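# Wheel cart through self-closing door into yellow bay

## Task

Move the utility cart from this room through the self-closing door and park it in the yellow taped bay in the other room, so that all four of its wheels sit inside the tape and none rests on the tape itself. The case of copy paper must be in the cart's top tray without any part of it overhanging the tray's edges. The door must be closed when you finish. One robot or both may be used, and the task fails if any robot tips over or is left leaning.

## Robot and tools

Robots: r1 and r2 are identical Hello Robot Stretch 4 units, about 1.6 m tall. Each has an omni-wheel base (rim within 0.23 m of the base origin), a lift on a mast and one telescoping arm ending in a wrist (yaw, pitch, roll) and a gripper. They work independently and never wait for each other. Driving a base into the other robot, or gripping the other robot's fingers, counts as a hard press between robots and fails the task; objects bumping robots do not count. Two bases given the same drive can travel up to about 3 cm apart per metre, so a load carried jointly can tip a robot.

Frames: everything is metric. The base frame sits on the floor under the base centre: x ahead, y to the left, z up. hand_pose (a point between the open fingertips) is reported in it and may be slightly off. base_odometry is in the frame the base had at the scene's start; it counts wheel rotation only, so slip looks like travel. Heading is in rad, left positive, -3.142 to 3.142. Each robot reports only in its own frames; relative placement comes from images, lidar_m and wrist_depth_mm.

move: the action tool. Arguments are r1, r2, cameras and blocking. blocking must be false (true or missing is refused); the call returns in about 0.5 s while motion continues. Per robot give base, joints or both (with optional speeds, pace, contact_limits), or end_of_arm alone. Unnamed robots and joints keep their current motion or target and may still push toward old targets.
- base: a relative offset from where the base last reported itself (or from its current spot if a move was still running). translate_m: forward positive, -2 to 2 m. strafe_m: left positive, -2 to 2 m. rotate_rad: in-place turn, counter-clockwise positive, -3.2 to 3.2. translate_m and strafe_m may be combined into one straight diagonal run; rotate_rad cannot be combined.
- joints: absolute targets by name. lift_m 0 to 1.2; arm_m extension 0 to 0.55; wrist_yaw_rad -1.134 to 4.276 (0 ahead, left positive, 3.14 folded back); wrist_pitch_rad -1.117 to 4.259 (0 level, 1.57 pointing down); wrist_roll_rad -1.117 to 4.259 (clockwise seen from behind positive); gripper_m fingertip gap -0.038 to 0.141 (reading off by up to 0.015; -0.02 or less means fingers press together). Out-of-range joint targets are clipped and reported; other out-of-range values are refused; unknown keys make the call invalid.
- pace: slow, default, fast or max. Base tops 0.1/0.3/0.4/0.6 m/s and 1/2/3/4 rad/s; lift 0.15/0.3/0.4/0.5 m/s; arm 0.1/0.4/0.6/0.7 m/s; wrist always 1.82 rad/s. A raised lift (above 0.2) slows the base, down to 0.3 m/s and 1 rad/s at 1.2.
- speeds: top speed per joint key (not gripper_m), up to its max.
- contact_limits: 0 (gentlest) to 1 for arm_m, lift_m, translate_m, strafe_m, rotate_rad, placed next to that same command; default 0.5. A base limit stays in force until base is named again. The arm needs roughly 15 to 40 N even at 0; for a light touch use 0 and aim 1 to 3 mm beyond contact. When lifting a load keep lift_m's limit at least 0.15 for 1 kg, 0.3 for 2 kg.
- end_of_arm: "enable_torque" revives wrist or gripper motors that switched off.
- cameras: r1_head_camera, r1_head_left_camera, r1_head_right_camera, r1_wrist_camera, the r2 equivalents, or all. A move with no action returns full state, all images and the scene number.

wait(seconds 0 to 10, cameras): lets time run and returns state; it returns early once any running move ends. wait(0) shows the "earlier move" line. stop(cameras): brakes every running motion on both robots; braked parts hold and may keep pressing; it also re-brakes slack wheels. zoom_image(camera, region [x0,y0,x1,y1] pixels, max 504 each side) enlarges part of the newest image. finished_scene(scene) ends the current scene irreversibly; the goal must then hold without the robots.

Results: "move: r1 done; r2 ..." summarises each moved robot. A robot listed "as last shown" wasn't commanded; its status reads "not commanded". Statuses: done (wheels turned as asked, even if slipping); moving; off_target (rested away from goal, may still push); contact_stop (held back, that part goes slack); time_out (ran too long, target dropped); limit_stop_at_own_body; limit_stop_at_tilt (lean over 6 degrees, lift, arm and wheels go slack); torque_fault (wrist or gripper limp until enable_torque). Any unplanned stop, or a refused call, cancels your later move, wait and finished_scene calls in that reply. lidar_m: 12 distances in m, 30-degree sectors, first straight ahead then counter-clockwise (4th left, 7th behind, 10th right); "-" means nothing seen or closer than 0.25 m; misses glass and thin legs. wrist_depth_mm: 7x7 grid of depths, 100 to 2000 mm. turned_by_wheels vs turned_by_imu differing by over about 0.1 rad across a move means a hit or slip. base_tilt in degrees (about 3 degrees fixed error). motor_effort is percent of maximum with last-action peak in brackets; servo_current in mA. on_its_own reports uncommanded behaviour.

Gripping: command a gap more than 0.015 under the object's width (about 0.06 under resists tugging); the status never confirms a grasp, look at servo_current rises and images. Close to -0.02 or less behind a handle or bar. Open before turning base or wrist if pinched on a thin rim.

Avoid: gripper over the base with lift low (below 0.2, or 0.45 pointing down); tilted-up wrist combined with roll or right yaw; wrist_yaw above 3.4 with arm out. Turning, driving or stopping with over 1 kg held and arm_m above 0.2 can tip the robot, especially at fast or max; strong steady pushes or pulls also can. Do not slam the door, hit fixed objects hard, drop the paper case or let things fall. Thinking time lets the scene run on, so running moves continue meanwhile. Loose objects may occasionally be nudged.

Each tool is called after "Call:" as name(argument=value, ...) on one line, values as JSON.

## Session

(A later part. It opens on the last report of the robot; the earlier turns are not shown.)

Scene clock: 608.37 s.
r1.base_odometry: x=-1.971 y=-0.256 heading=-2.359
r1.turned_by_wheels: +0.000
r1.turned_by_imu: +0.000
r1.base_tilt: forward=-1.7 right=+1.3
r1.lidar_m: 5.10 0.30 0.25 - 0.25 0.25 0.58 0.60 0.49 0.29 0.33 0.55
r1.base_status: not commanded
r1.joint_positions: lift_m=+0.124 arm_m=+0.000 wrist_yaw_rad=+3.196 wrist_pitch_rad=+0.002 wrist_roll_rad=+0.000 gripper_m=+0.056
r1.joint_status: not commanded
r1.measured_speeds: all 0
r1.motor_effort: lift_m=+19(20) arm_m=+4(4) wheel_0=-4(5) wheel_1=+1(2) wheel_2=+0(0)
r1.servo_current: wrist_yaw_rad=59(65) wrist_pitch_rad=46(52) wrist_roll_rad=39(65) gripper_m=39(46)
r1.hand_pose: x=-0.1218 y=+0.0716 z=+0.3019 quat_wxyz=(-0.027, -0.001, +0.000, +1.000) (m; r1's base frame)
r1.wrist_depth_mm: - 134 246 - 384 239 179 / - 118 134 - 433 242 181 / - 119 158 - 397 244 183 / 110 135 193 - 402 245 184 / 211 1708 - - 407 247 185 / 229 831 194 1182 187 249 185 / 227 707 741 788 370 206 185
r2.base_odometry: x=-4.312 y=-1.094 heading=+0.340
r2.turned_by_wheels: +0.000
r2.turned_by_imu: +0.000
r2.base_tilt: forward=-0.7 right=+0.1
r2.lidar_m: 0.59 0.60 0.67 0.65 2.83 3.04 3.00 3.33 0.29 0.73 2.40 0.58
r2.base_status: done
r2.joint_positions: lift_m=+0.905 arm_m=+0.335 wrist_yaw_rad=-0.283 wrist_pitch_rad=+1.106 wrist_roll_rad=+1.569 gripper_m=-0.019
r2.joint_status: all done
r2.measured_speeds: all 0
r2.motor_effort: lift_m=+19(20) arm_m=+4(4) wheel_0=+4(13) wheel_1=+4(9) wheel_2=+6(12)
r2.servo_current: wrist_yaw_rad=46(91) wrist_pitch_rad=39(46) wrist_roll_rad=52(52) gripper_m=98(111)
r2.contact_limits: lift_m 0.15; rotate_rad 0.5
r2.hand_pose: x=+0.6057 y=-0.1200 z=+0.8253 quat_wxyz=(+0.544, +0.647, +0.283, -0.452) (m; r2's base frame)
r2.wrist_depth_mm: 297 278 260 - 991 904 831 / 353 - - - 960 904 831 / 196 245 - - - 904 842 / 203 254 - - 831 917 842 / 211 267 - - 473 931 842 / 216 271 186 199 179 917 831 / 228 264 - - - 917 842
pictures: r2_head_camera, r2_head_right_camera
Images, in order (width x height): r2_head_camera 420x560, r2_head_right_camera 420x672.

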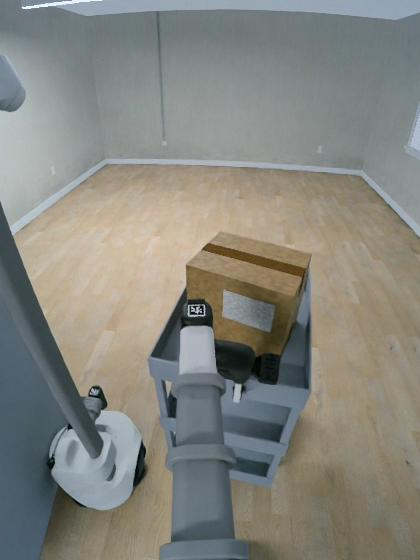

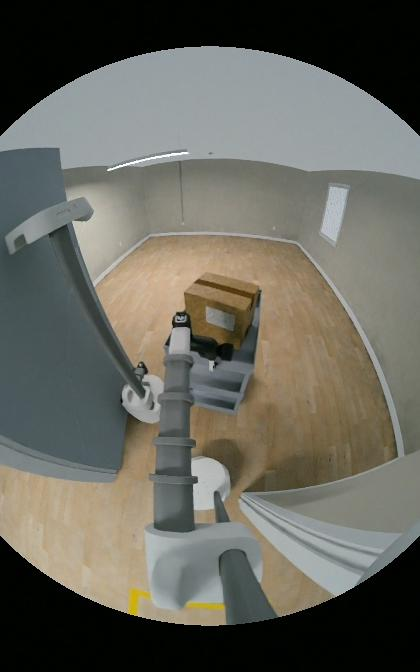

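Call:
wait(seconds=0, cameras=["r1_head_camera", "r1_head_right_camera", "r1_head_left_camera"])

Call:
zoom_image(camera="r1_head_camera", region=[220, 300, 420, 560])

Scene clock: 630.83 s.
r1.base_odometry: x=-1.971 y=-0.256 heading=-2.359
r1.turned_by_wheels: +0.000
r1.turned_by_imu: +0.000
r1.base_tilt: forward=-1.6 right=+1.3
r1.lidar_m: 5.10 0.32 0.25 - 0.25 0.25 0.59 0.63 0.46 0.31 0.34 0.55
r1.base_status: not commanded
r1.joint_positions: lift_m=+0.124 arm_m=+0.000 wrist_yaw_rad=+3.196 wrist_pitch_rad=+0.002 wrist_roll_rad=+0.000 gripper_m=+0.056
r1.joint_status: not commanded
r1.measured_speeds: all 0
r1.motor_effort: lift_m=+19(20) arm_m=+4(4) wheel_0=-4(5) wheel_1=+2(2) wheel_2=+0(0)
r1.servo_current: wrist_yaw_rad=46(65) wrist_pitch_rad=52(52) wrist_roll_rad=46(65) gripper_m=46(46)
r1.hand_pose: x=-0.1218 y=+0.0716 z=+0.3019 quat_wxyz=(-0.027, -0.001, +0.000, +1.000) (m; r1's base frame)
r1.wrist_depth_mm: - 134 245 - 387 239 179 / - 118 134 - 430 241 181 / - 119 158 - 399 245 183 / 110 135 194 - 399 246 185 / 212 1708 - - 404 247 185 / 230 842 194 1182 187 247 185 / 226 715 759 798 370 206 185
r2.base_odometry: x=-4.312 y=-1.094 heading=+0.340
r2.turned_by_wheels: +0.000
r2.turned_by_imu: +0.000
r2.base_tilt: forward=-0.6 right=+0.1
r2.lidar_m: 0.59 0.60 0.69 0.67 2.84 3.04 3.02 3.31 0.30 0.71 2.39 0.57
r2.base_status: done
r2.joint_positions: lift_m=+0.905 arm_m=+0.335 wrist_yaw_rad=-0.283 wrist_pitch_rad=+1.106 wrist_roll_rad=+1.569 gripper_m=-0.019
r2.joint_status: all done
r2.measured_speeds: all 0
r2.motor_effort: lift_m=+19(20) arm_m=+4(4) wheel_0=+4(13) wheel_1=+4(9) wheel_2=+6(12)
r2.servo_current: wrist_yaw_rad=46(91) wrist_pitch_rad=39(46) wrist_roll_rad=33(52) gripper_m=104(111)
r2.contact_limits: lift_m 0.15; rotate_rad 0.5
r2.hand_pose: x=+0.6057 y=-0.1200 z=+0.8253 quat_wxyz=(+0.544, +0.647, +0.283, -0.452) (m; r2's base frame)
r2.wrist_depth_mm: 297 279 260 - 991 904 831 / 351 - - - 960 917 842 / 196 246 - - - 917 842 / 203 253 - - 820 904 854 / 211 266 - - 473 917 831 / 216 271 185 199 178 904 854 / 229 263 - - - 904 854
pictures: r1_head_camera, r1_head_left_camera, r1_head_right_camera
Images, in order (width x height): r1_head_camera 420x560, r1_head_left_camera 420x672, r1_head_right_camera 420x672.

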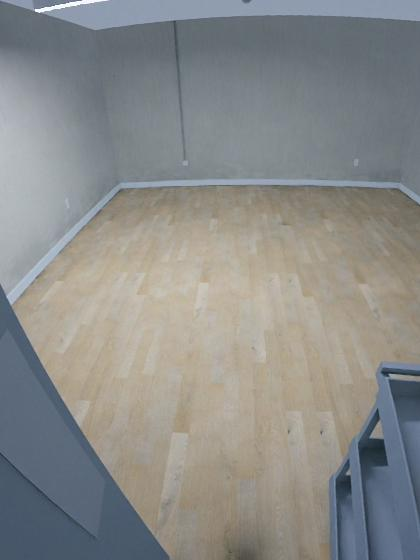

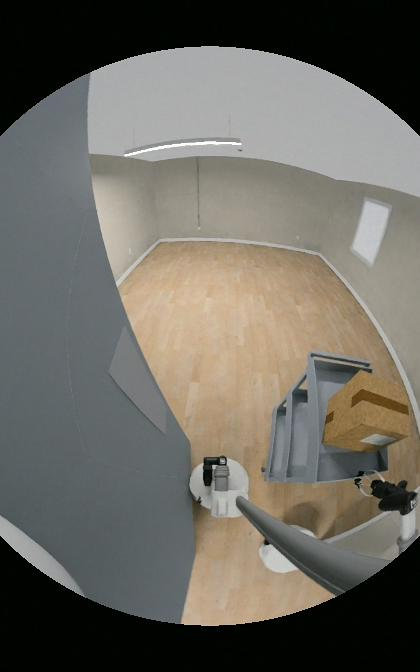

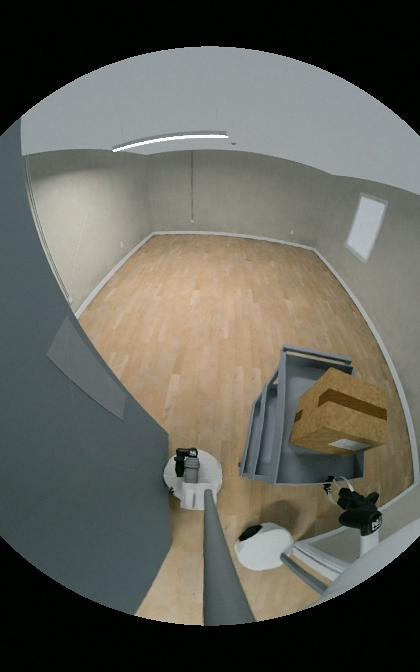

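Scaled by 1.938 from the camera's 420x560 image, which has a finer 600x800 frame.

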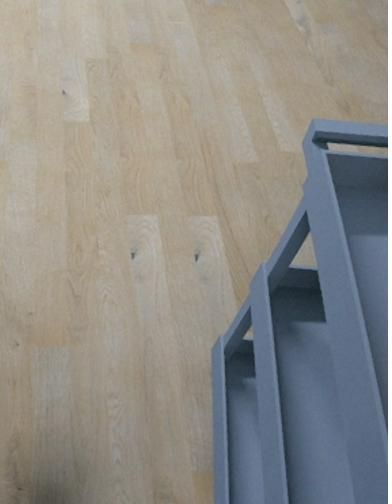

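Call:
move(blocking=false, r2={"base": {"rotate_rad": -0.08}, "joints": {"wrist_yaw_rad": -0.26}, "speeds": {"wrist_yaw_rad": 0.1}, "pace": "slow", "contact_limits": {"rotate_rad": 0.5}})

Call:
wait(seconds=3)

Call:
wait(seconds=0.6, cameras=["r2_wrist_camera", "r2_head_camera"])

Scene clock: 645.80 s.
move: r2 moving
r1: as last shown
r1.lidar_m: 5.09 0.30 0.25 - 0.25 0.27 0.58 0.61 0.51 0.33 0.36 0.57
r1.motor_effort: lift_m=+20(20) arm_m=+4(4) wheel_0=-4(5) wheel_1=+1(2) wheel_2=+0(0)
r1.servo_current: wrist_yaw_rad=59(59) wrist_pitch_rad=39(46) wrist_roll_rad=59(65) gripper_m=39(46)
r1.wrist_depth_mm: - 134 246 - 384 238 179 / - 118 134 - 430 242 181 / - 119 158 - 394 244 183 / 110 135 195 - 397 245 185 / 211 1756 - - 402 246 184 / 230 866 193 1182 187 247 185 / 226 715 759 788 373 207 185
r2.base_odometry: x=-4.312 y=-1.094 heading=+0.263
r2.turned_by_wheels: -0.076
r2.turned_by_imu: -0.074
r2.base_tilt: forward=-0.6 right=+0.1
r2.lidar_m: 0.58 0.61 0.65 0.66 2.75 3.06 3.02 3.19 0.28 0.36 2.32 0.58
r2.base_status: rotate_rad moving
r2.joint_positions: lift_m=+0.905 arm_m=+0.335 wrist_yaw_rad=-0.259 wrist_pitch_rad=+1.106 wrist_roll_rad=+1.569 gripper_m=-0.019
r2.joint_status: wrist_yaw_rad moving
r2.measured_speeds: translate_m=-0.001 strafe_m=-0.002 rotate_rad=-0.083 lift_m=+0.000 arm_m=+0.000 wrist_yaw_rad=+0.000 wrist_pitch_rad=+0.000 wrist_roll_rad=+0.000
r2.motor_effort: lift_m=+19(20) arm_m=+5(5) wheel_0=+10(17) wheel_1=+7(12) wheel_2=+10(14)
r2.servo_current: wrist_yaw_rad=46(52) wrist_pitch_rad=39(46) wrist_roll_rad=46(52) gripper_m=104(111)
r2.contact_limits: lift_m 0.15; rotate_rad 0.5
r2.hand_pose: x=+0.6084 y=-0.1177 z=+0.8253 quat_wxyz=(+0.549, +0.644, +0.291, -0.446) (m; r2's base frame)
r2.wrist_depth_mm: 1708 243 229 - 976 904 831 / 315 297 - - 976 917 842 / 257 - - - 640 904 842 / 201 253 297 - 759 931 842 / 205 259 - - 469 904 842 / 209 264 185 200 181 891 842 / 212 250 - - - 917 854
pictures: none

Scene clock: 646.17 s.
earlier move: r2 done
r1.base_odometry: x=-1.971 y=-0.256 heading=-2.359
r1.turned_by_wheels: +0.000
r1.turned_by_imu: +0.000
r1.base_tilt: forward=-1.6 right=+1.3
r1.lidar_m: 5.09 0.32 0.25 - 0.25 0.25 0.58 0.63 0.52 0.33 0.37 0.59
r1.base_status: not commanded
r1.joint_positions: lift_m=+0.124 arm_m=+0.000 wrist_yaw_rad=+3.196 wrist_pitch_rad=+0.002 wrist_roll_rad=+0.000 gripper_m=+0.056
r1.joint_status: not commanded
r1.measured_speeds: all 0
r1.motor_effort: lift_m=+19(20) arm_m=+4(4) wheel_0=-4(5) wheel_1=+2(2) wheel_2=+0(0)
r1.servo_current: wrist_yaw_rad=59(59) wrist_pitch_rad=39(46) wrist_roll_rad=65(65) gripper_m=46(46)
r1.hand_pose: x=-0.1218 y=+0.0716 z=+0.3019 quat_wxyz=(-0.027, -0.001, +0.000, +1.000) (m; r1's base frame)
r1.wrist_depth_mm: - 134 246 - 384 240 179 / - 118 134 - 430 242 182 / - 119 158 - 397 244 183 / 110 135 194 - 402 246 183 / 213 1756 - - 404 247 185 / 229 854 193 1182 187 249 185 / 227 723 750 798 368 206 185
r2.base_odometry: x=-4.312 y=-1.094 heading=+0.260
r2.turned_by_wheels: -0.003
r2.turned_by_imu: -0.003
r2.base_tilt: forward=-0.7 right=+0.1
r2.lidar_m: 0.58 0.59 0.65 0.67 2.80 3.07 3.00 3.25 0.27 0.37 2.29 0.60
r2.base_status: done
r2.joint_positions: lift_m=+0.905 arm_m=+0.335 wrist_yaw_rad=-0.260 wrist_pitch_rad=+1.106 wrist_roll_rad=+1.569 gripper_m=-0.019
r2.joint_status: all done
r2.measured_speeds: all 0
r2.motor_effort: lift_m=+20(20) arm_m=+5(6) wheel_0=+3(17) wheel_1=+3(12) wheel_2=+2(14)
r2.servo_current: wrist_yaw_rad=46(59) wrist_pitch_rad=39(46) wrist_roll_rad=46(59) gripper_m=104(111)
r2.contact_limits: lift_m 0.15; rotate_rad 0.5
r2.hand_pose: x=+0.6081 y=-0.1177 z=+0.8252 quat_wxyz=(+0.549, +0.644, +0.291, -0.446) (m; r2's base frame)
r2.wrist_depth_mm: 1661 244 233 1060 991 904 831 / 307 298 - - 991 904 831 / 366 - - - 768 917 831 / 202 253 - - 759 917 831 / 205 259 300 185 508 917 831 / 207 263 185 183 179 891 842 / 214 238 - - - 904 842
wait: 0.37 of 3 s (r2 has come to rest)
pictures: none

Scene clock: 646.77 s.
r1.base_odometry: x=-1.971 y=-0.256 heading=-2.359
r1.turned_by_wheels: +0.000
r1.turned_by_imu: +0.000
r1.base_tilt: forward=-1.6 right=+1.2
r1.lidar_m: 5.10 0.33 0.25 - 0.25 0.25 0.56 0.62 0.52 0.33 0.36 0.57
r1.base_status: not commanded
r1.joint_positions: lift_m=+0.124 arm_m=+0.000 wrist_yaw_rad=+3.196 wrist_pitch_rad=+0.002 wrist_roll_rad=+0.000 gripper_m=+0.056
r1.joint_status: not commanded
r1.measured_speeds: all 0
r1.motor_effort: lift_m=+19(20) arm_m=+4(4) wheel_0=-4(5) wheel_1=+1(2) wheel_2=+0(0)
r1.servo_current: wrist_yaw_rad=52(59) wrist_pitch_rad=46(46) wrist_roll_rad=26(65) gripper_m=33(46)
r1.hand_pose: x=-0.1218 y=+0.0716 z=+0.3019 quat_wxyz=(-0.027, -0.001, +0.000, +1.000) (m; r1's base frame)
r1.wrist_depth_mm: - 134 246 - 384 238 180 / - 118 134 - 427 243 181 / - 119 158 - 394 243 183 / 110 135 194 - 399 246 183 / 212 1808 - - 404 247 185 / 230 866 194 1182 188 247 185 / 226 715 759 798 370 207 185
r2.base_odometry: x=-4.312 y=-1.094 heading=+0.260
r2.turned_by_wheels: +0.000
r2.turned_by_imu: +0.000
r2.base_tilt: forward=-0.7 right=+0.1
r2.lidar_m: 0.57 0.61 0.64 0.66 2.76 3.05 3.02 3.19 0.26 0.38 2.30 0.59
r2.base_status: done
r2.joint_positions: lift_m=+0.905 arm_m=+0.335 wrist_yaw_rad=-0.260 wrist_pitch_rad=+1.106 wrist_roll_rad=+1.569 gripper_m=-0.019
r2.joint_status: all done
r2.measured_speeds: all 0
r2.motor_effort: lift_m=+20(20) arm_m=+5(6) wheel_0=+3(17) wheel_1=+3(12) wheel_2=+1(14)
r2.servo_current: wrist_yaw_rad=39(59) wrist_pitch_rad=46(46) wrist_roll_rad=46(59) gripper_m=104(111)
r2.contact_limits: lift_m 0.15; rotate_rad 0.5
r2.hand_pose: x=+0.6081 y=-0.1177 z=+0.8252 quat_wxyz=(+0.549, +0.644, +0.291, -0.446) (m; r2's base frame)
r2.wrist_depth_mm: 1708 246 233 1042 1008 904 831 / 312 293 - - 991 904 831 / 364 - - - 768 917 842 / 202 253 - - 768 917 831 / 205 259 301 - 512 891 842 / 206 263 185 183 178 891 842 / 215 240 - - - 891 842
wait: 0.60 s; at rest by 0.27 s
pictures: r2_head_camera, r2_wrist_camera
Images, in order (width x height): r2_head_camera 420x560, r2_wrist_camera 616x392.

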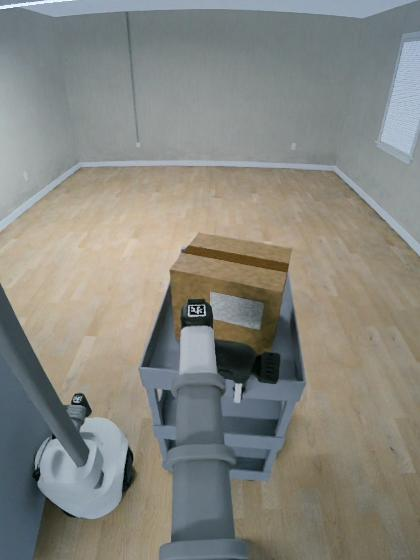

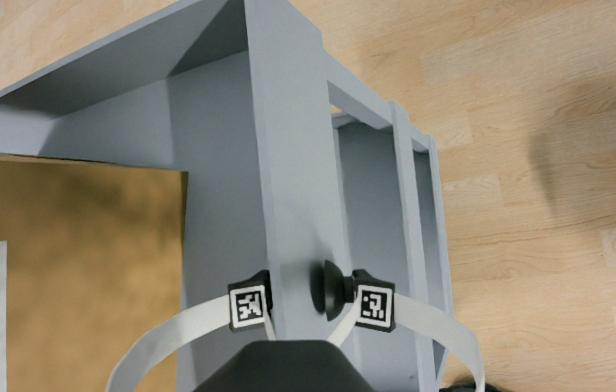

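Call:
move(blocking=false, r2={"base": {"translate_m": -0.2, "strafe_m": 0.095}, "joints": {"wrist_yaw_rad": -0.26}, "pace": "slow", "contact_limits": {"translate_m": 0.5}})

Call:
wait(seconds=5)

Call:
wait(seconds=0.6, cameras=["r2_wrist_camera", "r2_head_camera", "r1_head_right_camera"])

Scene clock: 701.93 s.
move: r2 moving
r1: as last shown
r1.base_tilt: forward=-1.6 right=+1.3
r1.lidar_m: 5.09 0.31 0.25 - 0.25 0.25 0.58 0.62 0.51 0.32 0.34 0.54
r1.motor_effort: lift_m=+20(20) arm_m=+4(4) wheel_0=-4(5) wheel_1=+1(2) wheel_2=+0(0)
r1.servo_current: wrist_yaw_rad=52(65) wrist_pitch_rad=46(46) wrist_roll_rad=59(59) gripper_m=46(46)
r1.wrist_depth_mm: - 135 246 - 384 238 180 / - 118 134 - 430 242 181 / - 119 158 - 397 245 183 / 110 135 193 - 399 245 185 / 212 1756 - - 407 248 185 / 230 831 194 1182 187 248 185 / 227 715 759 788 370 206 185
r2.base_odometry: x=-4.325 y=-1.091 heading=+0.260
r2.turned_by_wheels: -0.001
r2.turned_by_imu: +0.000
r2.base_tilt: forward=-0.7 right=+0.0
r2.lidar_m: 0.56 0.62 0.66 0.66 2.75 3.07 3.01 3.19 0.27 0.33 2.33 0.60
r2.base_status: translate_m moving; strafe_m moving
r2.joint_positions: lift_m=+0.905 arm_m=+0.335 wrist_yaw_rad=-0.260 wrist_pitch_rad=+1.106 wrist_roll_rad=+1.569 gripper_m=-0.019
r2.joint_status: all done
r2.measured_speeds: translate_m=-0.049 strafe_m=+0.023 rotate_rad=-0.002 lift_m=+0.000 arm_m=+0.000 wrist_yaw_rad=+0.003 wrist_pitch_rad=+0.000 wrist_roll_rad=+0.000
r2.motor_effort: lift_m=+20(20) arm_m=+5(6) wheel_0=-7(9) wheel_1=-8(8) wheel_2=+9(11)
r2.servo_current: wrist_yaw_rad=39(52) wrist_pitch_rad=33(39) wrist_roll_rad=39(59) gripper_m=104(111)
r2.contact_limits: lift_m 0.15; translate_m 0.5
r2.hand_pose: x=+0.6081 y=-0.1177 z=+0.8252 quat_wxyz=(+0.549, +0.644, +0.291, -0.446) (m; r2's base frame)
r2.wrist_depth_mm: 1756 249 229 1060 1008 904 820 / 324 300 - - 991 904 820 / 297 - - - 759 917 831 / 207 257 298 - 504 917 842 / 213 266 - - 477 891 854 / 213 260 181 191 180 917 842 / 220 246 - - - 904 842
pictures: none

Scene clock: 704.83 s.
earlier move: r2 done
r1.base_odometry: x=-1.971 y=-0.256 heading=-2.359
r1.turned_by_wheels: +0.000
r1.turned_by_imu: +0.000
r1.base_tilt: forward=-1.6 right=+1.2
r1.lidar_m: 5.10 0.30 0.25 - 0.25 0.25 0.58 0.59 0.30 0.29 0.35 0.62
r1.base_status: not commanded
r1.joint_positions: lift_m=+0.124 arm_m=+0.000 wrist_yaw_rad=+3.196 wrist_pitch_rad=+0.002 wrist_roll_rad=+0.000 gripper_m=+0.056
r1.joint_status: not commanded
r1.measured_speeds: all 0
r1.motor_effort: lift_m=+19(20) arm_m=+4(4) wheel_0=-4(5) wheel_1=+1(2) wheel_2=+0(0)
r1.servo_current: wrist_yaw_rad=59(65) wrist_pitch_rad=39(46) wrist_roll_rad=59(65) gripper_m=46(52)
r1.hand_pose: x=-0.1218 y=+0.0716 z=+0.3019 quat_wxyz=(-0.027, -0.001, +0.000, +1.000) (m; r1's base frame)
r1.wrist_depth_mm: - 134 246 - 387 239 179 / - 118 134 - 427 242 181 / - 119 158 - 394 244 183 / 110 135 193 - 402 246 183 / 212 854 - - 407 247 185 / 229 854 195 1182 188 248 185 / 226 163 750 798 370 206 185
r2.base_odometry: x=-4.529 y=-1.053 heading=+0.259
r2.turned_by_wheels: -0.001
r2.turned_by_imu: -0.002
r2.base_tilt: forward=-0.7 right=+0.0
r2.lidar_m: 0.58 0.73 0.59 0.61 2.68 2.86 2.81 2.97 2.31 0.34 0.43 0.57
r2.base_status: done
r2.joint_positions: lift_m=+0.905 arm_m=+0.335 wrist_yaw_rad=-0.260 wrist_pitch_rad=+1.104 wrist_roll_rad=+1.569 gripper_m=-0.019
r2.joint_status: all done
r2.measured_speeds: all 0
r2.motor_effort: lift_m=+19(20) arm_m=-3(6) wheel_0=-9(19) wheel_1=-6(10) wheel_2=+2(15)
r2.servo_current: wrist_yaw_rad=46(59) wrist_pitch_rad=39(46) wrist_roll_rad=39(59) gripper_m=104(117)
r2.contact_limits: lift_m 0.15; translate_m 0.5
r2.hand_pose: x=+0.6089 y=-0.1179 z=+0.8255 quat_wxyz=(+0.550, +0.645, +0.290, -0.445) (m; r2's base frame)
r2.wrist_depth_mm: 1661 255 256 - 1008 917 831 / 338 319 - - 976 917 831 / 204 252 - - - 917 842 / 206 254 304 - 480 904 842 / 214 268 - - 473 931 854 / 219 266 183 200 180 904 854 / 229 254 - - - 931 854
wait: 2.90 of 5 s (r2 has come to rest)
pictures: none

Scene clock: 705.43 s.
r1.base_odometry: x=-1.971 y=-0.256 heading=-2.359
r1.turned_by_wheels: +0.000
r1.turned_by_imu: +0.000
r1.base_tilt: forward=-1.6 right=+1.3
r1.lidar_m: 5.11 0.32 0.25 - 0.25 0.25 0.59 0.60 0.29 0.29 0.34 0.63
r1.base_status: not commanded
r1.joint_positions: lift_m=+0.124 arm_m=+0.000 wrist_yaw_rad=+3.196 wrist_pitch_rad=+0.002 wrist_roll_rad=+0.000 gripper_m=+0.056
r1.joint_status: not commanded
r1.measured_speeds: all 0
r1.motor_effort: lift_m=+19(20) arm_m=+4(4) wheel_0=-5(5) wheel_1=+1(2) wheel_2=+0(0)
r1.servo_current: wrist_yaw_rad=46(65) wrist_pitch_rad=46(46) wrist_roll_rad=52(65) gripper_m=39(52)
r1.hand_pose: x=-0.1218 y=+0.0716 z=+0.3019 quat_wxyz=(-0.027, -0.001, +0.000, +1.000) (m; r1's base frame)
r1.wrist_depth_mm: - 134 245 - 384 239 179 / - 118 134 - 430 243 181 / - 119 158 - 394 244 183 / 110 135 194 - 402 245 184 / 212 842 - - 404 248 185 / 229 842 193 1182 188 247 186 / 226 163 759 788 370 206 185
r2.base_odometry: x=-4.529 y=-1.053 heading=+0.259
r2.turned_by_wheels: +0.000
r2.turned_by_imu: +0.000
r2.base_tilt: forward=-0.7 right=+0.1
r2.lidar_m: 0.58 0.73 0.61 0.60 2.69 2.89 2.83 2.99 2.29 0.35 0.42 0.58
r2.base_status: done
r2.joint_positions: lift_m=+0.905 arm_m=+0.335 wrist_yaw_rad=-0.260 wrist_pitch_rad=+1.104 wrist_roll_rad=+1.569 gripper_m=-0.019
r2.joint_status: all done
r2.measured_speeds: all 0
r2.motor_effort: lift_m=+20(20) arm_m=-3(6) wheel_0=-9(19) wheel_1=-6(10) wheel_2=+2(15)
r2.servo_current: wrist_yaw_rad=46(59) wrist_pitch_rad=39(46) wrist_roll_rad=52(59) gripper_m=104(117)
r2.contact_limits: lift_m 0.15; translate_m 0.5
r2.hand_pose: x=+0.6089 y=-0.1179 z=+0.8255 quat_wxyz=(+0.550, +0.645, +0.290, -0.445) (m; r2's base frame)
r2.wrist_depth_mm: 1708 255 257 - 991 904 831 / 338 317 - - 991 904 831 / 204 252 - - - 904 842 / 206 254 301 - 473 904 842 / 214 268 - - 473 917 842 / 219 266 182 200 180 904 842 / 228 254 - - - 917 842
wait: 0.60 s; at rest by 0.27 s
pictures: r1_head_right_camera, r2_head_camera, r2_wrist_camera
Images, in order (width x height): r1_head_right_camera 420x672, r2_head_camera 420x560, r2_wrist_camera 616x392.

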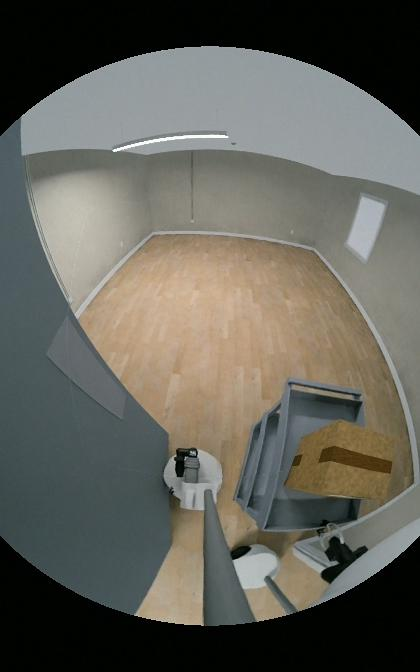

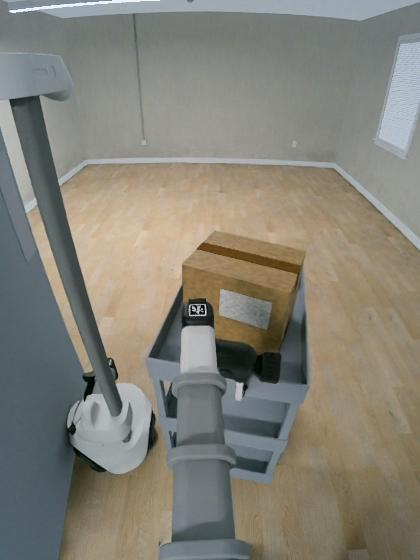

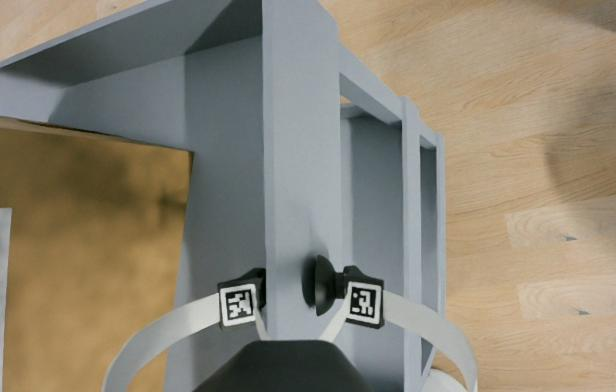

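Call:
move(blocking=false, r2={"base": {"translate_m": -0.2985, "strafe_m": 0.028}, "joints": {"wrist_yaw_rad": -0.21}, "speeds": {"wrist_yaw_rad": 0.05}, "pace": "slow", "contact_limits": {"translate_m": 0.5}})

Call:
wait(seconds=5)

Call:
wait(seconds=0.6, cameras=["r2_wrist_camera", "r2_head_camera", "r1_head_right_camera"])

Scene clock: 716.47 s.
move: r2 moving
r1: as last shown
r1.lidar_m: 5.10 0.33 0.25 - 0.25 0.26 0.59 0.59 0.30 0.29 0.35 0.60
r1.servo_current: wrist_yaw_rad=52(59) wrist_pitch_rad=46(52) wrist_roll_rad=39(59) gripper_m=46(46)
r1.wrist_depth_mm: - 134 246 - 387 239 179 / - 118 134 - 430 241 181 / - 119 158 - 402 244 183 / 110 135 194 - 402 246 185 / 212 878 - - 407 247 186 / 229 842 194 1182 188 247 185 / 227 164 750 788 370 206 185
r2.base_odometry: x=-4.542 y=-1.055 heading=+0.258
r2.turned_by_wheels: -0.001
r2.turned_by_imu: -0.001
r2.base_tilt: forward=-0.6 right=+0.1
r2.lidar_m: 0.58 0.74 0.61 0.61 2.66 2.89 2.81 3.00 2.29 0.37 0.39 0.58
r2.base_status: translate_m moving; strafe_m moving
r2.joint_positions: lift_m=+0.905 arm_m=+0.335 wrist_yaw_rad=-0.241 wrist_pitch_rad=+1.104 wrist_roll_rad=+1.569 gripper_m=-0.019
r2.joint_status: wrist_yaw_rad moving
r2.measured_speeds: translate_m=-0.049 strafe_m=+0.005 rotate_rad=+0.003 lift_m=+0.000 arm_m=+0.000 wrist_yaw_rad=+0.053 wrist_pitch_rad=+0.000 wrist_roll_rad=+0.000
r2.motor_effort: lift_m=+20(20) arm_m=-3(4) wheel_0=-15(15) wheel_1=-7(9) wheel_2=+7(8)
r2.servo_current: wrist_yaw_rad=52(85) wrist_pitch_rad=46(46) wrist_roll_rad=46(52) gripper_m=111(111)
r2.contact_limits: lift_m 0.15; translate_m 0.5
r2.hand_pose: x=+0.6111 y=-0.1159 z=+0.8255 quat_wxyz=(+0.554, +0.642, +0.296, -0.440) (m; r2's base frame)
r2.wrist_depth_mm: 1661 276 260 - 1008 917 831 / 355 - - - 991 904 842 / 207 251 - - - 917 820 / 208 254 306 - 530 904 831 / 215 270 309 - 473 891 831 / 223 268 183 200 180 917 842 / 230 260 - - - 917 842
pictures: none

Scene clock: 720.23 s.
earlier move: r2 done
r1.base_odometry: x=-1.971 y=-0.256 heading=-2.359
r1.turned_by_wheels: +0.000
r1.turned_by_imu: +0.000
r1.base_tilt: forward=-1.6 right=+1.3
r1.lidar_m: 5.09 0.29 0.25 - 0.25 0.25 0.60 0.42 0.31 0.31 0.40 4.10
r1.base_status: not commanded
r1.joint_positions: lift_m=+0.124 arm_m=+0.000 wrist_yaw_rad=+3.196 wrist_pitch_rad=+0.002 wrist_roll_rad=+0.000 gripper_m=+0.056
r1.joint_status: not commanded
r1.measured_speeds: all 0
r1.motor_effort: lift_m=+19(20) arm_m=+4(4) wheel_0=-4(5) wheel_1=+1(2) wheel_2=+0(0)
r1.servo_current: wrist_yaw_rad=52(85) wrist_pitch_rad=46(52) wrist_roll_rad=46(78) gripper_m=39(46)
r1.hand_pose: x=-0.1218 y=+0.0716 z=+0.3019 quat_wxyz=(-0.027, -0.001, +0.000, +1.000) (m; r1's base frame)
r1.wrist_depth_mm: - 134 247 - 384 238 179 / - 118 134 - 430 242 181 / - 119 158 - 392 244 183 / 110 135 195 - 399 245 185 / 211 1060 1708 - 407 246 185 / 229 1060 191 1205 188 246 186 / 227 759 750 798 368 207 186
r2.base_odometry: x=-4.825 y=-1.103 heading=+0.260
r2.turned_by_wheels: +0.002
r2.turned_by_imu: +0.004
r2.base_tilt: forward=-0.7 right=+0.0
r2.lidar_m: 0.60 0.80 0.69 1.66 2.66 2.57 2.51 2.67 2.30 0.97 0.47 0.60
r2.base_status: done
r2.joint_positions: lift_m=+0.905 arm_m=+0.335 wrist_yaw_rad=-0.208 wrist_pitch_rad=+1.104 wrist_roll_rad=+1.569 gripper_m=-0.019
r2.joint_status: all done
r2.measured_speeds: all 0
r2.motor_effort: lift_m=+20(20) arm_m=-4(4) wheel_0=+0(18) wheel_1=-3(9) wheel_2=+10(16)
r2.servo_current: wrist_yaw_rad=52(85) wrist_pitch_rad=39(52) wrist_roll_rad=46(65) gripper_m=104(111)
r2.contact_limits: lift_m 0.15; translate_m 0.5
r2.hand_pose: x=+0.6149 y=-0.1123 z=+0.8255 quat_wxyz=(+0.561, +0.637, +0.307, -0.431) (m; r2's base frame)
r2.wrist_depth_mm: 301 272 246 182 991 904 - / 368 - - 183 976 904 842 / 196 249 - - - 904 842 / 204 254 - - 525 917 831 / 213 272 - - 768 917 842 / 224 273 183 200 179 904 842 / 234 265 - - 564 904 842
wait: 3.77 of 5 s (r2 has come to rest)
pictures: none

Scene clock: 720.83 s.
r1.base_odometry: x=-1.971 y=-0.256 heading=-2.359
r1.turned_by_wheels: +0.000
r1.turned_by_imu: +0.000
r1.base_tilt: forward=-1.6 right=+1.3
r1.lidar_m: 5.10 0.30 0.25 - 0.25 0.27 0.60 0.39 0.33 0.32 0.39 4.07
r1.base_status: not commanded
r1.joint_positions: lift_m=+0.124 arm_m=+0.000 wrist_yaw_rad=+3.196 wrist_pitch_rad=+0.002 wrist_roll_rad=+0.000 gripper_m=+0.056
r1.joint_status: not commanded
r1.measured_speeds: all 0
r1.motor_effort: lift_m=+19(20) arm_m=+4(4) wheel_0=-5(5) wheel_1=+1(2) wheel_2=+0(0)
r1.servo_current: wrist_yaw_rad=39(85) wrist_pitch_rad=46(52) wrist_roll_rad=52(78) gripper_m=46(46)
r1.hand_pose: x=-0.1218 y=+0.0716 z=+0.3019 quat_wxyz=(-0.027, -0.001, +0.000, +1.000) (m; r1's base frame)
r1.wrist_depth_mm: - 134 247 - 384 238 179 / - 118 134 - 430 241 182 / - 119 158 - 394 244 183 / 110 135 194 - 399 246 184 / 212 1060 1661 - 404 247 185 / 229 1060 191 1205 188 249 186 / 227 759 759 788 370 206 185
r2.base_odometry: x=-4.825 y=-1.103 heading=+0.260
r2.turned_by_wheels: +0.000
r2.turned_by_imu: +0.000
r2.base_tilt: forward=-0.7 right=+0.1
r2.lidar_m: 0.60 0.82 0.68 1.67 2.68 2.55 2.52 2.67 2.31 0.98 0.49 0.59
r2.base_status: done
r2.joint_positions: lift_m=+0.905 arm_m=+0.335 wrist_yaw_rad=-0.208 wrist_pitch_rad=+1.104 wrist_roll_rad=+1.569 gripper_m=-0.019
r2.joint_status: all done
r2.measured_speeds: all 0
r2.motor_effort: lift_m=+19(20) arm_m=-4(4) wheel_0=+0(18) wheel_1=-3(9) wheel_2=+10(16)
r2.servo_current: wrist_yaw_rad=46(85) wrist_pitch_rad=39(52) wrist_roll_rad=52(65) gripper_m=104(111)
r2.contact_limits: lift_m 0.15; translate_m 0.5
r2.hand_pose: x=+0.6149 y=-0.1123 z=+0.8255 quat_wxyz=(+0.561, +0.637, +0.307, -0.431) (m; r2's base frame)
r2.wrist_depth_mm: 301 273 246 182 991 904 - / 370 - - 183 976 904 820 / 196 250 - - - 904 842 / 204 254 - - 525 891 831 / 213 271 - - 768 931 831 / 224 273 182 200 180 904 842 / 234 263 - - 559 891 854
wait: 0.60 s; at rest by 0.27 s
pictures: r1_head_right_camera, r2_head_camera, r2_wrist_camera
Images, in order (width x height): r1_head_right_camera 420x672, r2_head_camera 420x560, r2_wrist_camera 616x392.

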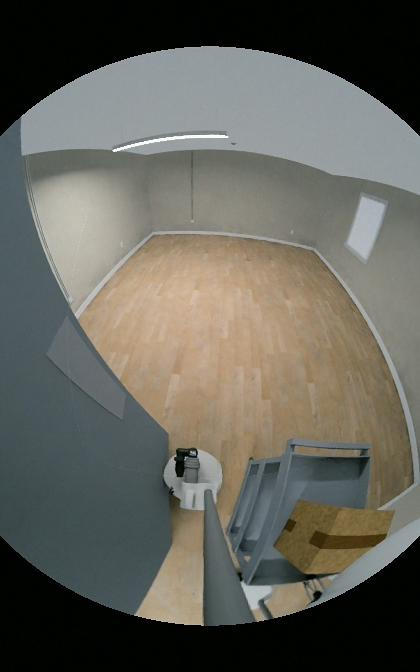

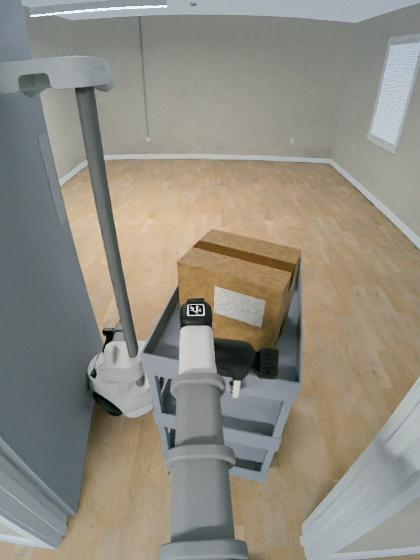

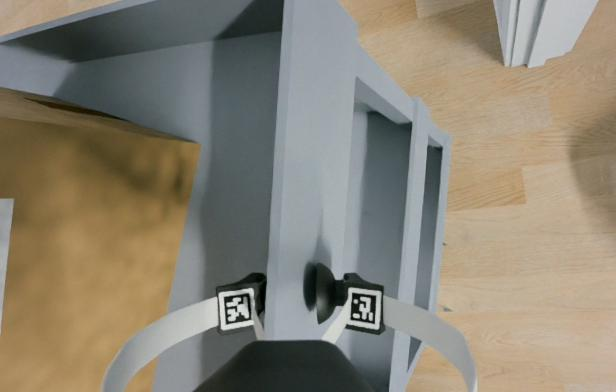

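Call:
move(blocking=false, r2={"base": {"translate_m": -0.225, "strafe_m": 0.136}, "joints": {"wrist_yaw_rad": -0.32}, "speeds": {"wrist_yaw_rad": 0.05}, "pace": "slow", "contact_limits": {"translate_m": 0.5}})

Call:
wait(seconds=5)

Call:
wait(seconds=0.6, cameras=["r2_wrist_camera", "r2_head_camera", "r1_head_right_camera"])

Scene clock: 778.10 s.
move: r2 moving
r1: as last shown
r1.lidar_m: 5.10 0.31 0.25 - 0.25 0.25 0.57 0.41 0.32 0.29 0.41 4.07
r1.motor_effort: lift_m=+19(20) arm_m=+4(4) wheel_0=-4(5) wheel_1=+1(2) wheel_2=+0(0)
r1.servo_current: wrist_yaw_rad=33(59) wrist_pitch_rad=46(46) wrist_roll_rad=33(59) gripper_m=39(46)
r1.wrist_depth_mm: - 134 247 - 384 239 179 / - 118 134 - 430 241 181 / - 119 158 - 397 243 183 / 110 135 194 - 399 245 184 / 212 1060 1308 - 404 246 185 / 229 1078 190 1205 187 248 185 / 226 750 759 798 370 206 185
r2.base_odometry: x=-4.838 y=-1.099 heading=+0.261
r2.turned_by_wheels: +0.001
r2.turned_by_imu: +0.001
r2.base_tilt: forward=-0.7 right=+0.1
r2.lidar_m: 0.60 0.76 0.70 1.76 2.65 2.55 2.50 2.66 2.32 0.97 0.48 0.58
r2.base_status: translate_m moving; strafe_m moving
r2.joint_positions: lift_m=+0.905 arm_m=+0.335 wrist_yaw_rad=-0.217 wrist_pitch_rad=+1.104 wrist_roll_rad=+1.569 gripper_m=-0.019
r2.joint_status: wrist_yaw_rad moving
r2.measured_speeds: translate_m=-0.049 strafe_m=+0.028 rotate_rad=-0.002 lift_m=+0.000 arm_m=+0.000 wrist_yaw_rad=-0.077 wrist_pitch_rad=+0.000 wrist_roll_rad=+0.000
r2.motor_effort: lift_m=+20(20) arm_m=-3(4) wheel_0=-7(8) wheel_1=+3(4) wheel_2=+15(17)
r2.servo_current: wrist_yaw_rad=78(124) wrist_pitch_rad=39(46) wrist_roll_rad=39(59) gripper_m=98(111)
r2.contact_limits: lift_m 0.15; translate_m 0.5
r2.hand_pose: x=+0.6139 y=-0.1133 z=+0.8255 quat_wxyz=(+0.559, +0.638, +0.304, -0.433) (m; r2's base frame)
r2.wrist_depth_mm: 329 272 247 221 991 891 809 / 368 - - - 991 917 831 / 200 248 - - - 917 842 / 206 253 - - 512 904 831 / 215 272 - - 484 917 854 / 225 271 185 202 180 917 831 / 236 268 - - - 917 854
pictures: none

Scene clock: 781.40 s.
earlier move: r2 done
r1.base_odometry: x=-1.971 y=-0.256 heading=-2.359
r1.turned_by_wheels: +0.000
r1.turned_by_imu: +0.000
r1.base_tilt: forward=-1.6 right=+1.3
r1.lidar_m: 5.09 0.30 0.25 - 0.25 0.25 0.60 0.41 0.36 0.38 2.88 4.09
r1.base_status: not commanded
r1.joint_positions: lift_m=+0.124 arm_m=+0.000 wrist_yaw_rad=+3.196 wrist_pitch_rad=+0.002 wrist_roll_rad=+0.000 gripper_m=+0.056
r1.joint_status: not commanded
r1.measured_speeds: all 0
r1.motor_effort: lift_m=+19(20) arm_m=+4(4) wheel_0=-5(5) wheel_1=+1(2) wheel_2=+0(0)
r1.servo_current: wrist_yaw_rad=52(72) wrist_pitch_rad=39(59) wrist_roll_rad=46(72) gripper_m=39(52)
r1.hand_pose: x=-0.1218 y=+0.0716 z=+0.3019 quat_wxyz=(-0.027, -0.001, +0.000, +1.000) (m; r1's base frame)
r1.wrist_depth_mm: - 134 246 - 384 238 179 / - 118 134 - 430 242 181 / - 119 157 - 392 244 183 / 110 135 195 - 399 244 185 / 211 - 1308 - 404 247 185 / 229 591 190 1205 187 247 186 / 225 723 759 788 373 206 185
r2.base_odometry: x=-5.077 y=-1.029 heading=+0.259
r2.turned_by_wheels: -0.001
r2.turned_by_imu: -0.003
r2.base_tilt: forward=-0.7 right=+0.1
r2.lidar_m: 0.57 0.73 0.84 2.38 2.55 2.31 2.26 2.42 2.40 1.64 0.75 0.56
r2.base_status: done
r2.joint_positions: lift_m=+0.905 arm_m=+0.335 wrist_yaw_rad=-0.322 wrist_pitch_rad=+1.104 wrist_roll_rad=+1.569 gripper_m=-0.019
r2.joint_status: all done
r2.measured_speeds: all 0
r2.motor_effort: lift_m=+20(20) arm_m=-3(4) wheel_0=-10(20) wheel_1=+3(5) wheel_2=-1(17)
r2.servo_current: wrist_yaw_rad=33(124) wrist_pitch_rad=39(46) wrist_roll_rad=46(72) gripper_m=104(117)
r2.contact_limits: lift_m 0.15; translate_m 0.5
r2.hand_pose: x=+0.6014 y=-0.1240 z=+0.8255 quat_wxyz=(+0.536, +0.653, +0.270, -0.462) (m; r2's base frame)
r2.wrist_depth_mm: 309 282 256 233 960 917 831 / 373 - - 183 960 904 842 / 198 245 - - - 891 842 / 205 253 - - 525 904 831 / 214 272 - - 492 917 842 / 224 271 183 200 179 904 842 / 233 264 - - - 917 842
wait: 3.30 of 5 s (r2 has come to rest)
pictures: none

Scene clock: 782.00 s.
r1.base_odometry: x=-1.971 y=-0.256 heading=-2.359
r1.turned_by_wheels: +0.000
r1.turned_by_imu: +0.000
r1.base_tilt: forward=-1.6 right=+1.3
r1.lidar_m: 5.10 0.30 0.25 - 0.25 0.26 0.59 0.42 0.37 0.38 2.85 4.07
r1.base_status: not commanded
r1.joint_positions: lift_m=+0.124 arm_m=+0.000 wrist_yaw_rad=+3.196 wrist_pitch_rad=+0.002 wrist_roll_rad=+0.000 gripper_m=+0.056
r1.joint_status: not commanded
r1.measured_speeds: all 0
r1.motor_effort: lift_m=+20(20) arm_m=+4(4) wheel_0=-5(5) wheel_1=+1(2) wheel_2=+0(0)
r1.servo_current: wrist_yaw_rad=59(72) wrist_pitch_rad=52(59) wrist_roll_rad=46(72) gripper_m=39(52)
r1.hand_pose: x=-0.1218 y=+0.0716 z=+0.3019 quat_wxyz=(-0.027, -0.001, +0.000, +1.000) (m; r1's base frame)
r1.wrist_depth_mm: - 134 246 - 384 239 179 / - 118 134 - 427 242 181 / - 119 158 - 397 245 183 / 110 135 193 - 399 244 184 / 212 - 1308 - 402 247 185 / 229 591 190 1160 187 247 185 / 227 732 750 778 370 206 185
r2.base_odometry: x=-5.077 y=-1.029 heading=+0.259
r2.turned_by_wheels: +0.000
r2.turned_by_imu: +0.000
r2.base_tilt: forward=-0.7 right=+0.1
r2.lidar_m: 0.57 0.73 0.82 2.37 2.52 2.34 2.26 2.44 2.42 1.64 0.75 0.56
r2.base_status: done
r2.joint_positions: lift_m=+0.905 arm_m=+0.335 wrist_yaw_rad=-0.322 wrist_pitch_rad=+1.104 wrist_roll_rad=+1.569 gripper_m=-0.019
r2.joint_status: all done
r2.measured_speeds: all 0
r2.motor_effort: lift_m=+20(20) arm_m=-4(4) wheel_0=-10(20) wheel_1=+3(5) wheel_2=-1(17)
r2.servo_current: wrist_yaw_rad=26(124) wrist_pitch_rad=46(46) wrist_roll_rad=39(72) gripper_m=98(117)
r2.contact_limits: lift_m 0.15; translate_m 0.5
r2.hand_pose: x=+0.6014 y=-0.1240 z=+0.8255 quat_wxyz=(+0.536, +0.653, +0.270, -0.462) (m; r2's base frame)
r2.wrist_depth_mm: 310 285 257 235 931 904 842 / 373 - - 184 976 917 842 / 198 245 - - - 904 831 / 205 252 303 - 525 917 842 / 213 271 - - 484 904 854 / 224 270 183 199 179 891 854 / 234 263 - - - 917 831
wait: 0.60 s; at rest by 0.27 s
pictures: r1_head_right_camera, r2_head_camera, r2_wrist_camera
Images, in order (width x height): r1_head_right_camera 420x672, r2_head_camera 420x560, r2_wrist_camera 616x392.

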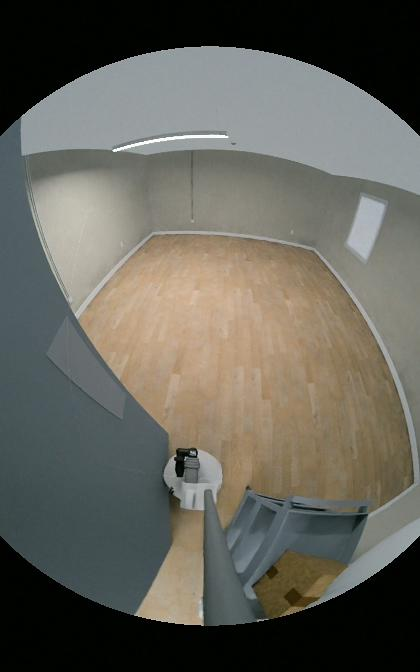

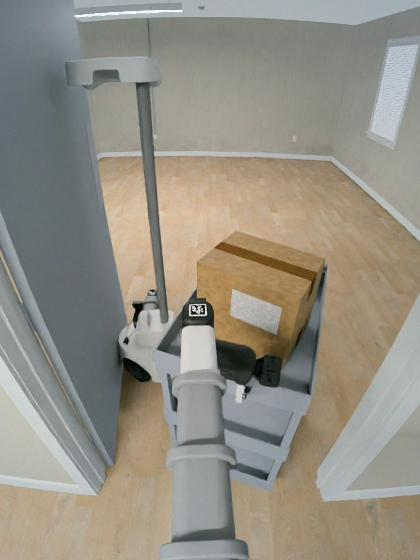

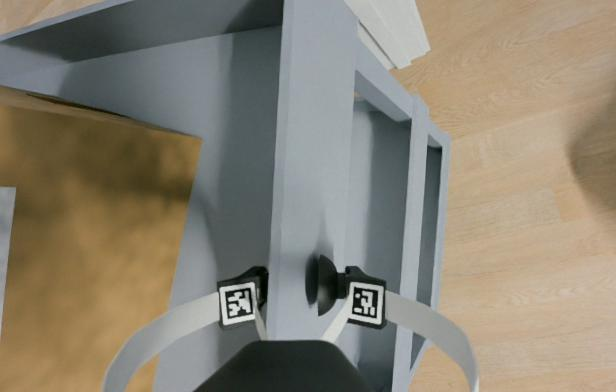

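Call:
move(blocking=false, r2={"base": {"translate_m": -0.2985, "strafe_m": 0.033}, "joints": {"wrist_yaw_rad": -0.3}, "speeds": {"wrist_yaw_rad": 0.05}, "pace": "slow", "contact_limits": {"translate_m": 0.5}})

Call:
wait(seconds=5)

Call:
wait(seconds=0.6, cameras=["r2_wrist_camera", "r2_head_camera", "r1_head_right_camera"])

Scene clock: 795.33 s.
move: r2 moving
r1: as last shown
r1.base_tilt: forward=-1.6 right=+1.2
r1.lidar_m: 5.11 0.32 0.25 - 0.25 0.26 0.58 0.42 0.38 0.39 2.88 4.07
r1.motor_effort: lift_m=+19(20) arm_m=+4(4) wheel_0=-5(5) wheel_1=+1(2) wheel_2=+0(0)
r1.servo_current: wrist_yaw_rad=52(72) wrist_pitch_rad=46(46) wrist_roll_rad=39(52) gripper_m=39(46)
r1.wrist_depth_mm: - 134 246 - 382 238 179 / - 118 134 - 430 242 181 / - 119 158 - 394 245 183 / 110 135 193 - 402 245 185 / 211 - 1308 - 407 247 185 / 229 591 192 1160 187 247 185 / 226 732 759 788 370 206 185
r2.base_odometry: x=-5.089 y=-1.031 heading=+0.258
r2.turned_by_wheels: -0.001
r2.turned_by_imu: -0.001
r2.base_tilt: forward=-0.6 right=+0.1
r2.lidar_m: 0.58 0.77 0.86 2.38 2.52 2.33 2.26 2.39 2.40 1.73 0.71 0.57
r2.base_status: translate_m moving; strafe_m moving
r2.joint_positions: lift_m=+0.905 arm_m=+0.335 wrist_yaw_rad=-0.306 wrist_pitch_rad=+1.104 wrist_roll_rad=+1.569 gripper_m=-0.019
r2.joint_status: wrist_yaw_rad moving
r2.measured_speeds: translate_m=-0.048 strafe_m=+0.006 rotate_rad=+0.002 lift_m=+0.000 arm_m=+0.000 wrist_yaw_rad=+0.022 wrist_pitch_rad=+0.000 wrist_roll_rad=+0.000
r2.motor_effort: lift_m=+20(20) arm_m=-4(4) wheel_0=-15(18) wheel_1=-7(9) wheel_2=+5(6)
r2.servo_current: wrist_yaw_rad=78(98) wrist_pitch_rad=39(46) wrist_roll_rad=65(65) gripper_m=104(111)
r2.contact_limits: lift_m 0.15; translate_m 0.5
r2.hand_pose: x=+0.6034 y=-0.1224 z=+0.8255 quat_wxyz=(+0.539, +0.651, +0.275, -0.458) (m; r2's base frame)
r2.wrist_depth_mm: 324 290 259 230 866 904 831 / 314 - - 183 960 917 831 / 198 243 - - - 904 831 / 206 252 - - - 917 831 / 216 274 - - 480 917 842 / 226 272 185 200 179 917 831 / 236 271 - - - 917 842
pictures: none

Scene clock: 799.10 s.
earlier move: r2 done
r1.base_odometry: x=-1.971 y=-0.256 heading=-2.359
r1.turned_by_wheels: +0.000
r1.turned_by_imu: +0.000
r1.base_tilt: forward=-1.6 right=+1.3
r1.lidar_m: 5.10 0.29 0.25 - 0.25 0.26 0.58 0.49 0.52 2.73 2.88 4.08
r1.base_status: not commanded
r1.joint_positions: lift_m=+0.124 arm_m=+0.000 wrist_yaw_rad=+3.196 wrist_pitch_rad=+0.002 wrist_roll_rad=+0.000 gripper_m=+0.056
r1.joint_status: not commanded
r1.measured_speeds: all 0
r1.motor_effort: lift_m=+19(20) arm_m=+4(4) wheel_0=-4(5) wheel_1=+1(2) wheel_2=+0(0)
r1.servo_current: wrist_yaw_rad=52(72) wrist_pitch_rad=39(59) wrist_roll_rad=46(65) gripper_m=46(46)
r1.hand_pose: x=-0.1218 y=+0.0716 z=+0.3019 quat_wxyz=(-0.027, -0.001, +0.000, +1.000) (m; r1's base frame)
r1.wrist_depth_mm: - 134 246 - 387 239 179 / - 118 134 - 430 242 181 / - 119 157 - 394 244 183 / 110 135 195 - 402 244 184 / 137 - 1537 1921 404 247 185 / 229 654 190 1182 187 248 186 / 226 759 750 788 373 207 185
r2.base_odometry: x=-5.374 y=-1.074 heading=+0.260
r2.turned_by_wheels: +0.002
r2.turned_by_imu: +0.004
r2.base_tilt: forward=-0.7 right=+0.1
r2.lidar_m: 0.58 0.99 1.30 2.35 2.51 2.02 1.95 2.11 2.42 2.36 1.10 0.55
r2.base_status: done
r2.joint_positions: lift_m=+0.905 arm_m=+0.335 wrist_yaw_rad=-0.298 wrist_pitch_rad=+1.104 wrist_roll_rad=+1.569 gripper_m=-0.019
r2.joint_status: all done
r2.measured_speeds: all 0
r2.motor_effort: lift_m=+19(20) arm_m=-4(4) wheel_0=+0(18) wheel_1=-2(10) wheel_2=+9(16)
r2.servo_current: wrist_yaw_rad=52(98) wrist_pitch_rad=39(46) wrist_roll_rad=59(65) gripper_m=111(111)
r2.contact_limits: lift_m 0.15; translate_m 0.5
r2.hand_pose: x=+0.6043 y=-0.1217 z=+0.8255 quat_wxyz=(+0.541, +0.650, +0.278, -0.456) (m; r2's base frame)
r2.wrist_depth_mm: 314 293 256 213 976 904 820 / 245 - - - 946 917 820 / 193 235 294 - - 891 831 / 202 252 - - - 917 831 / 213 272 - - 512 917 842 / 225 282 182 199 179 904 854 / 236 266 - - 976 917 842
wait: 3.77 of 5 s (r2 has come to rest)
pictures: none

Scene clock: 799.70 s.
r1.base_odometry: x=-1.971 y=-0.256 heading=-2.359
r1.turned_by_wheels: +0.000
r1.turned_by_imu: +0.000
r1.base_tilt: forward=-1.6 right=+1.3
r1.lidar_m: 5.10 0.30 0.25 - 0.25 0.25 0.60 0.48 0.49 2.73 2.89 4.08
r1.base_status: not commanded
r1.joint_positions: lift_m=+0.124 arm_m=+0.000 wrist_yaw_rad=+3.196 wrist_pitch_rad=+0.002 wrist_roll_rad=+0.000 gripper_m=+0.056
r1.joint_status: not commanded
r1.measured_speeds: all 0
r1.motor_effort: lift_m=+19(20) arm_m=+4(4) wheel_0=-4(5) wheel_1=+1(2) wheel_2=+0(0)
r1.servo_current: wrist_yaw_rad=46(72) wrist_pitch_rad=52(59) wrist_roll_rad=52(65) gripper_m=39(46)
r1.hand_pose: x=-0.1218 y=+0.0716 z=+0.3019 quat_wxyz=(-0.027, -0.001, +0.000, +1.000) (m; r1's base frame)
r1.wrist_depth_mm: - 134 246 - 387 238 179 / - 118 134 - 430 241 181 / - 119 157 - 394 244 183 / 110 135 194 - 399 247 185 / 137 - 1576 1921 404 246 184 / 229 661 190 1182 187 248 185 / 226 750 750 788 370 206 185
r2.base_odometry: x=-5.374 y=-1.074 heading=+0.260
r2.turned_by_wheels: +0.000
r2.turned_by_imu: +0.000
r2.base_tilt: forward=-0.7 right=+0.0
r2.lidar_m: 0.59 0.95 1.28 2.35 2.51 2.02 1.98 2.13 2.38 2.38 1.10 0.56
r2.base_status: done
r2.joint_positions: lift_m=+0.905 arm_m=+0.335 wrist_yaw_rad=-0.298 wrist_pitch_rad=+1.104 wrist_roll_rad=+1.569 gripper_m=-0.019
r2.joint_status: all done
r2.measured_speeds: all 0
r2.motor_effort: lift_m=+20(20) arm_m=-4(4) wheel_0=+0(18) wheel_1=-2(10) wheel_2=+9(16)
r2.servo_current: wrist_yaw_rad=52(98) wrist_pitch_rad=39(46) wrist_roll_rad=39(65) gripper_m=104(111)
r2.contact_limits: lift_m 0.15; translate_m 0.5
r2.hand_pose: x=+0.6043 y=-0.1217 z=+0.8255 quat_wxyz=(+0.541, +0.650, +0.278, -0.456) (m; r2's base frame)
r2.wrist_depth_mm: 314 294 255 213 960 917 831 / 246 - - - 960 891 820 / 194 234 294 - - 891 842 / 202 253 - - - 904 842 / 213 271 - - 512 904 831 / 225 281 182 198 179 917 831 / 236 265 - - 976 917 842
wait: 0.60 s; at rest by 0.27 s
pictures: r1_head_right_camera, r2_head_camera, r2_wrist_camera
Images, in order (width x height): r1_head_right_camera 420x672, r2_head_camera 420x560, r2_wrist_camera 616x392.

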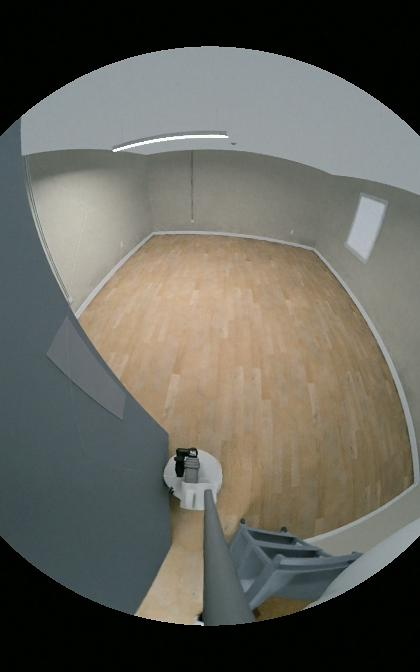

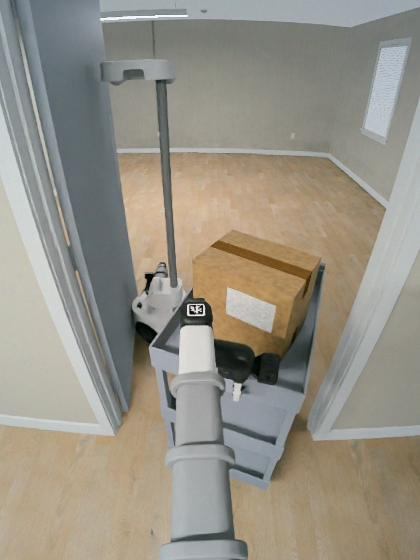

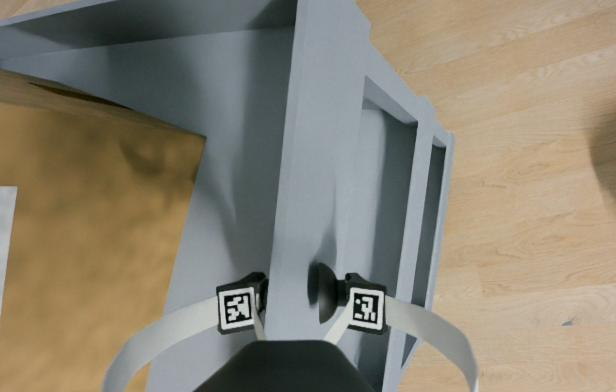

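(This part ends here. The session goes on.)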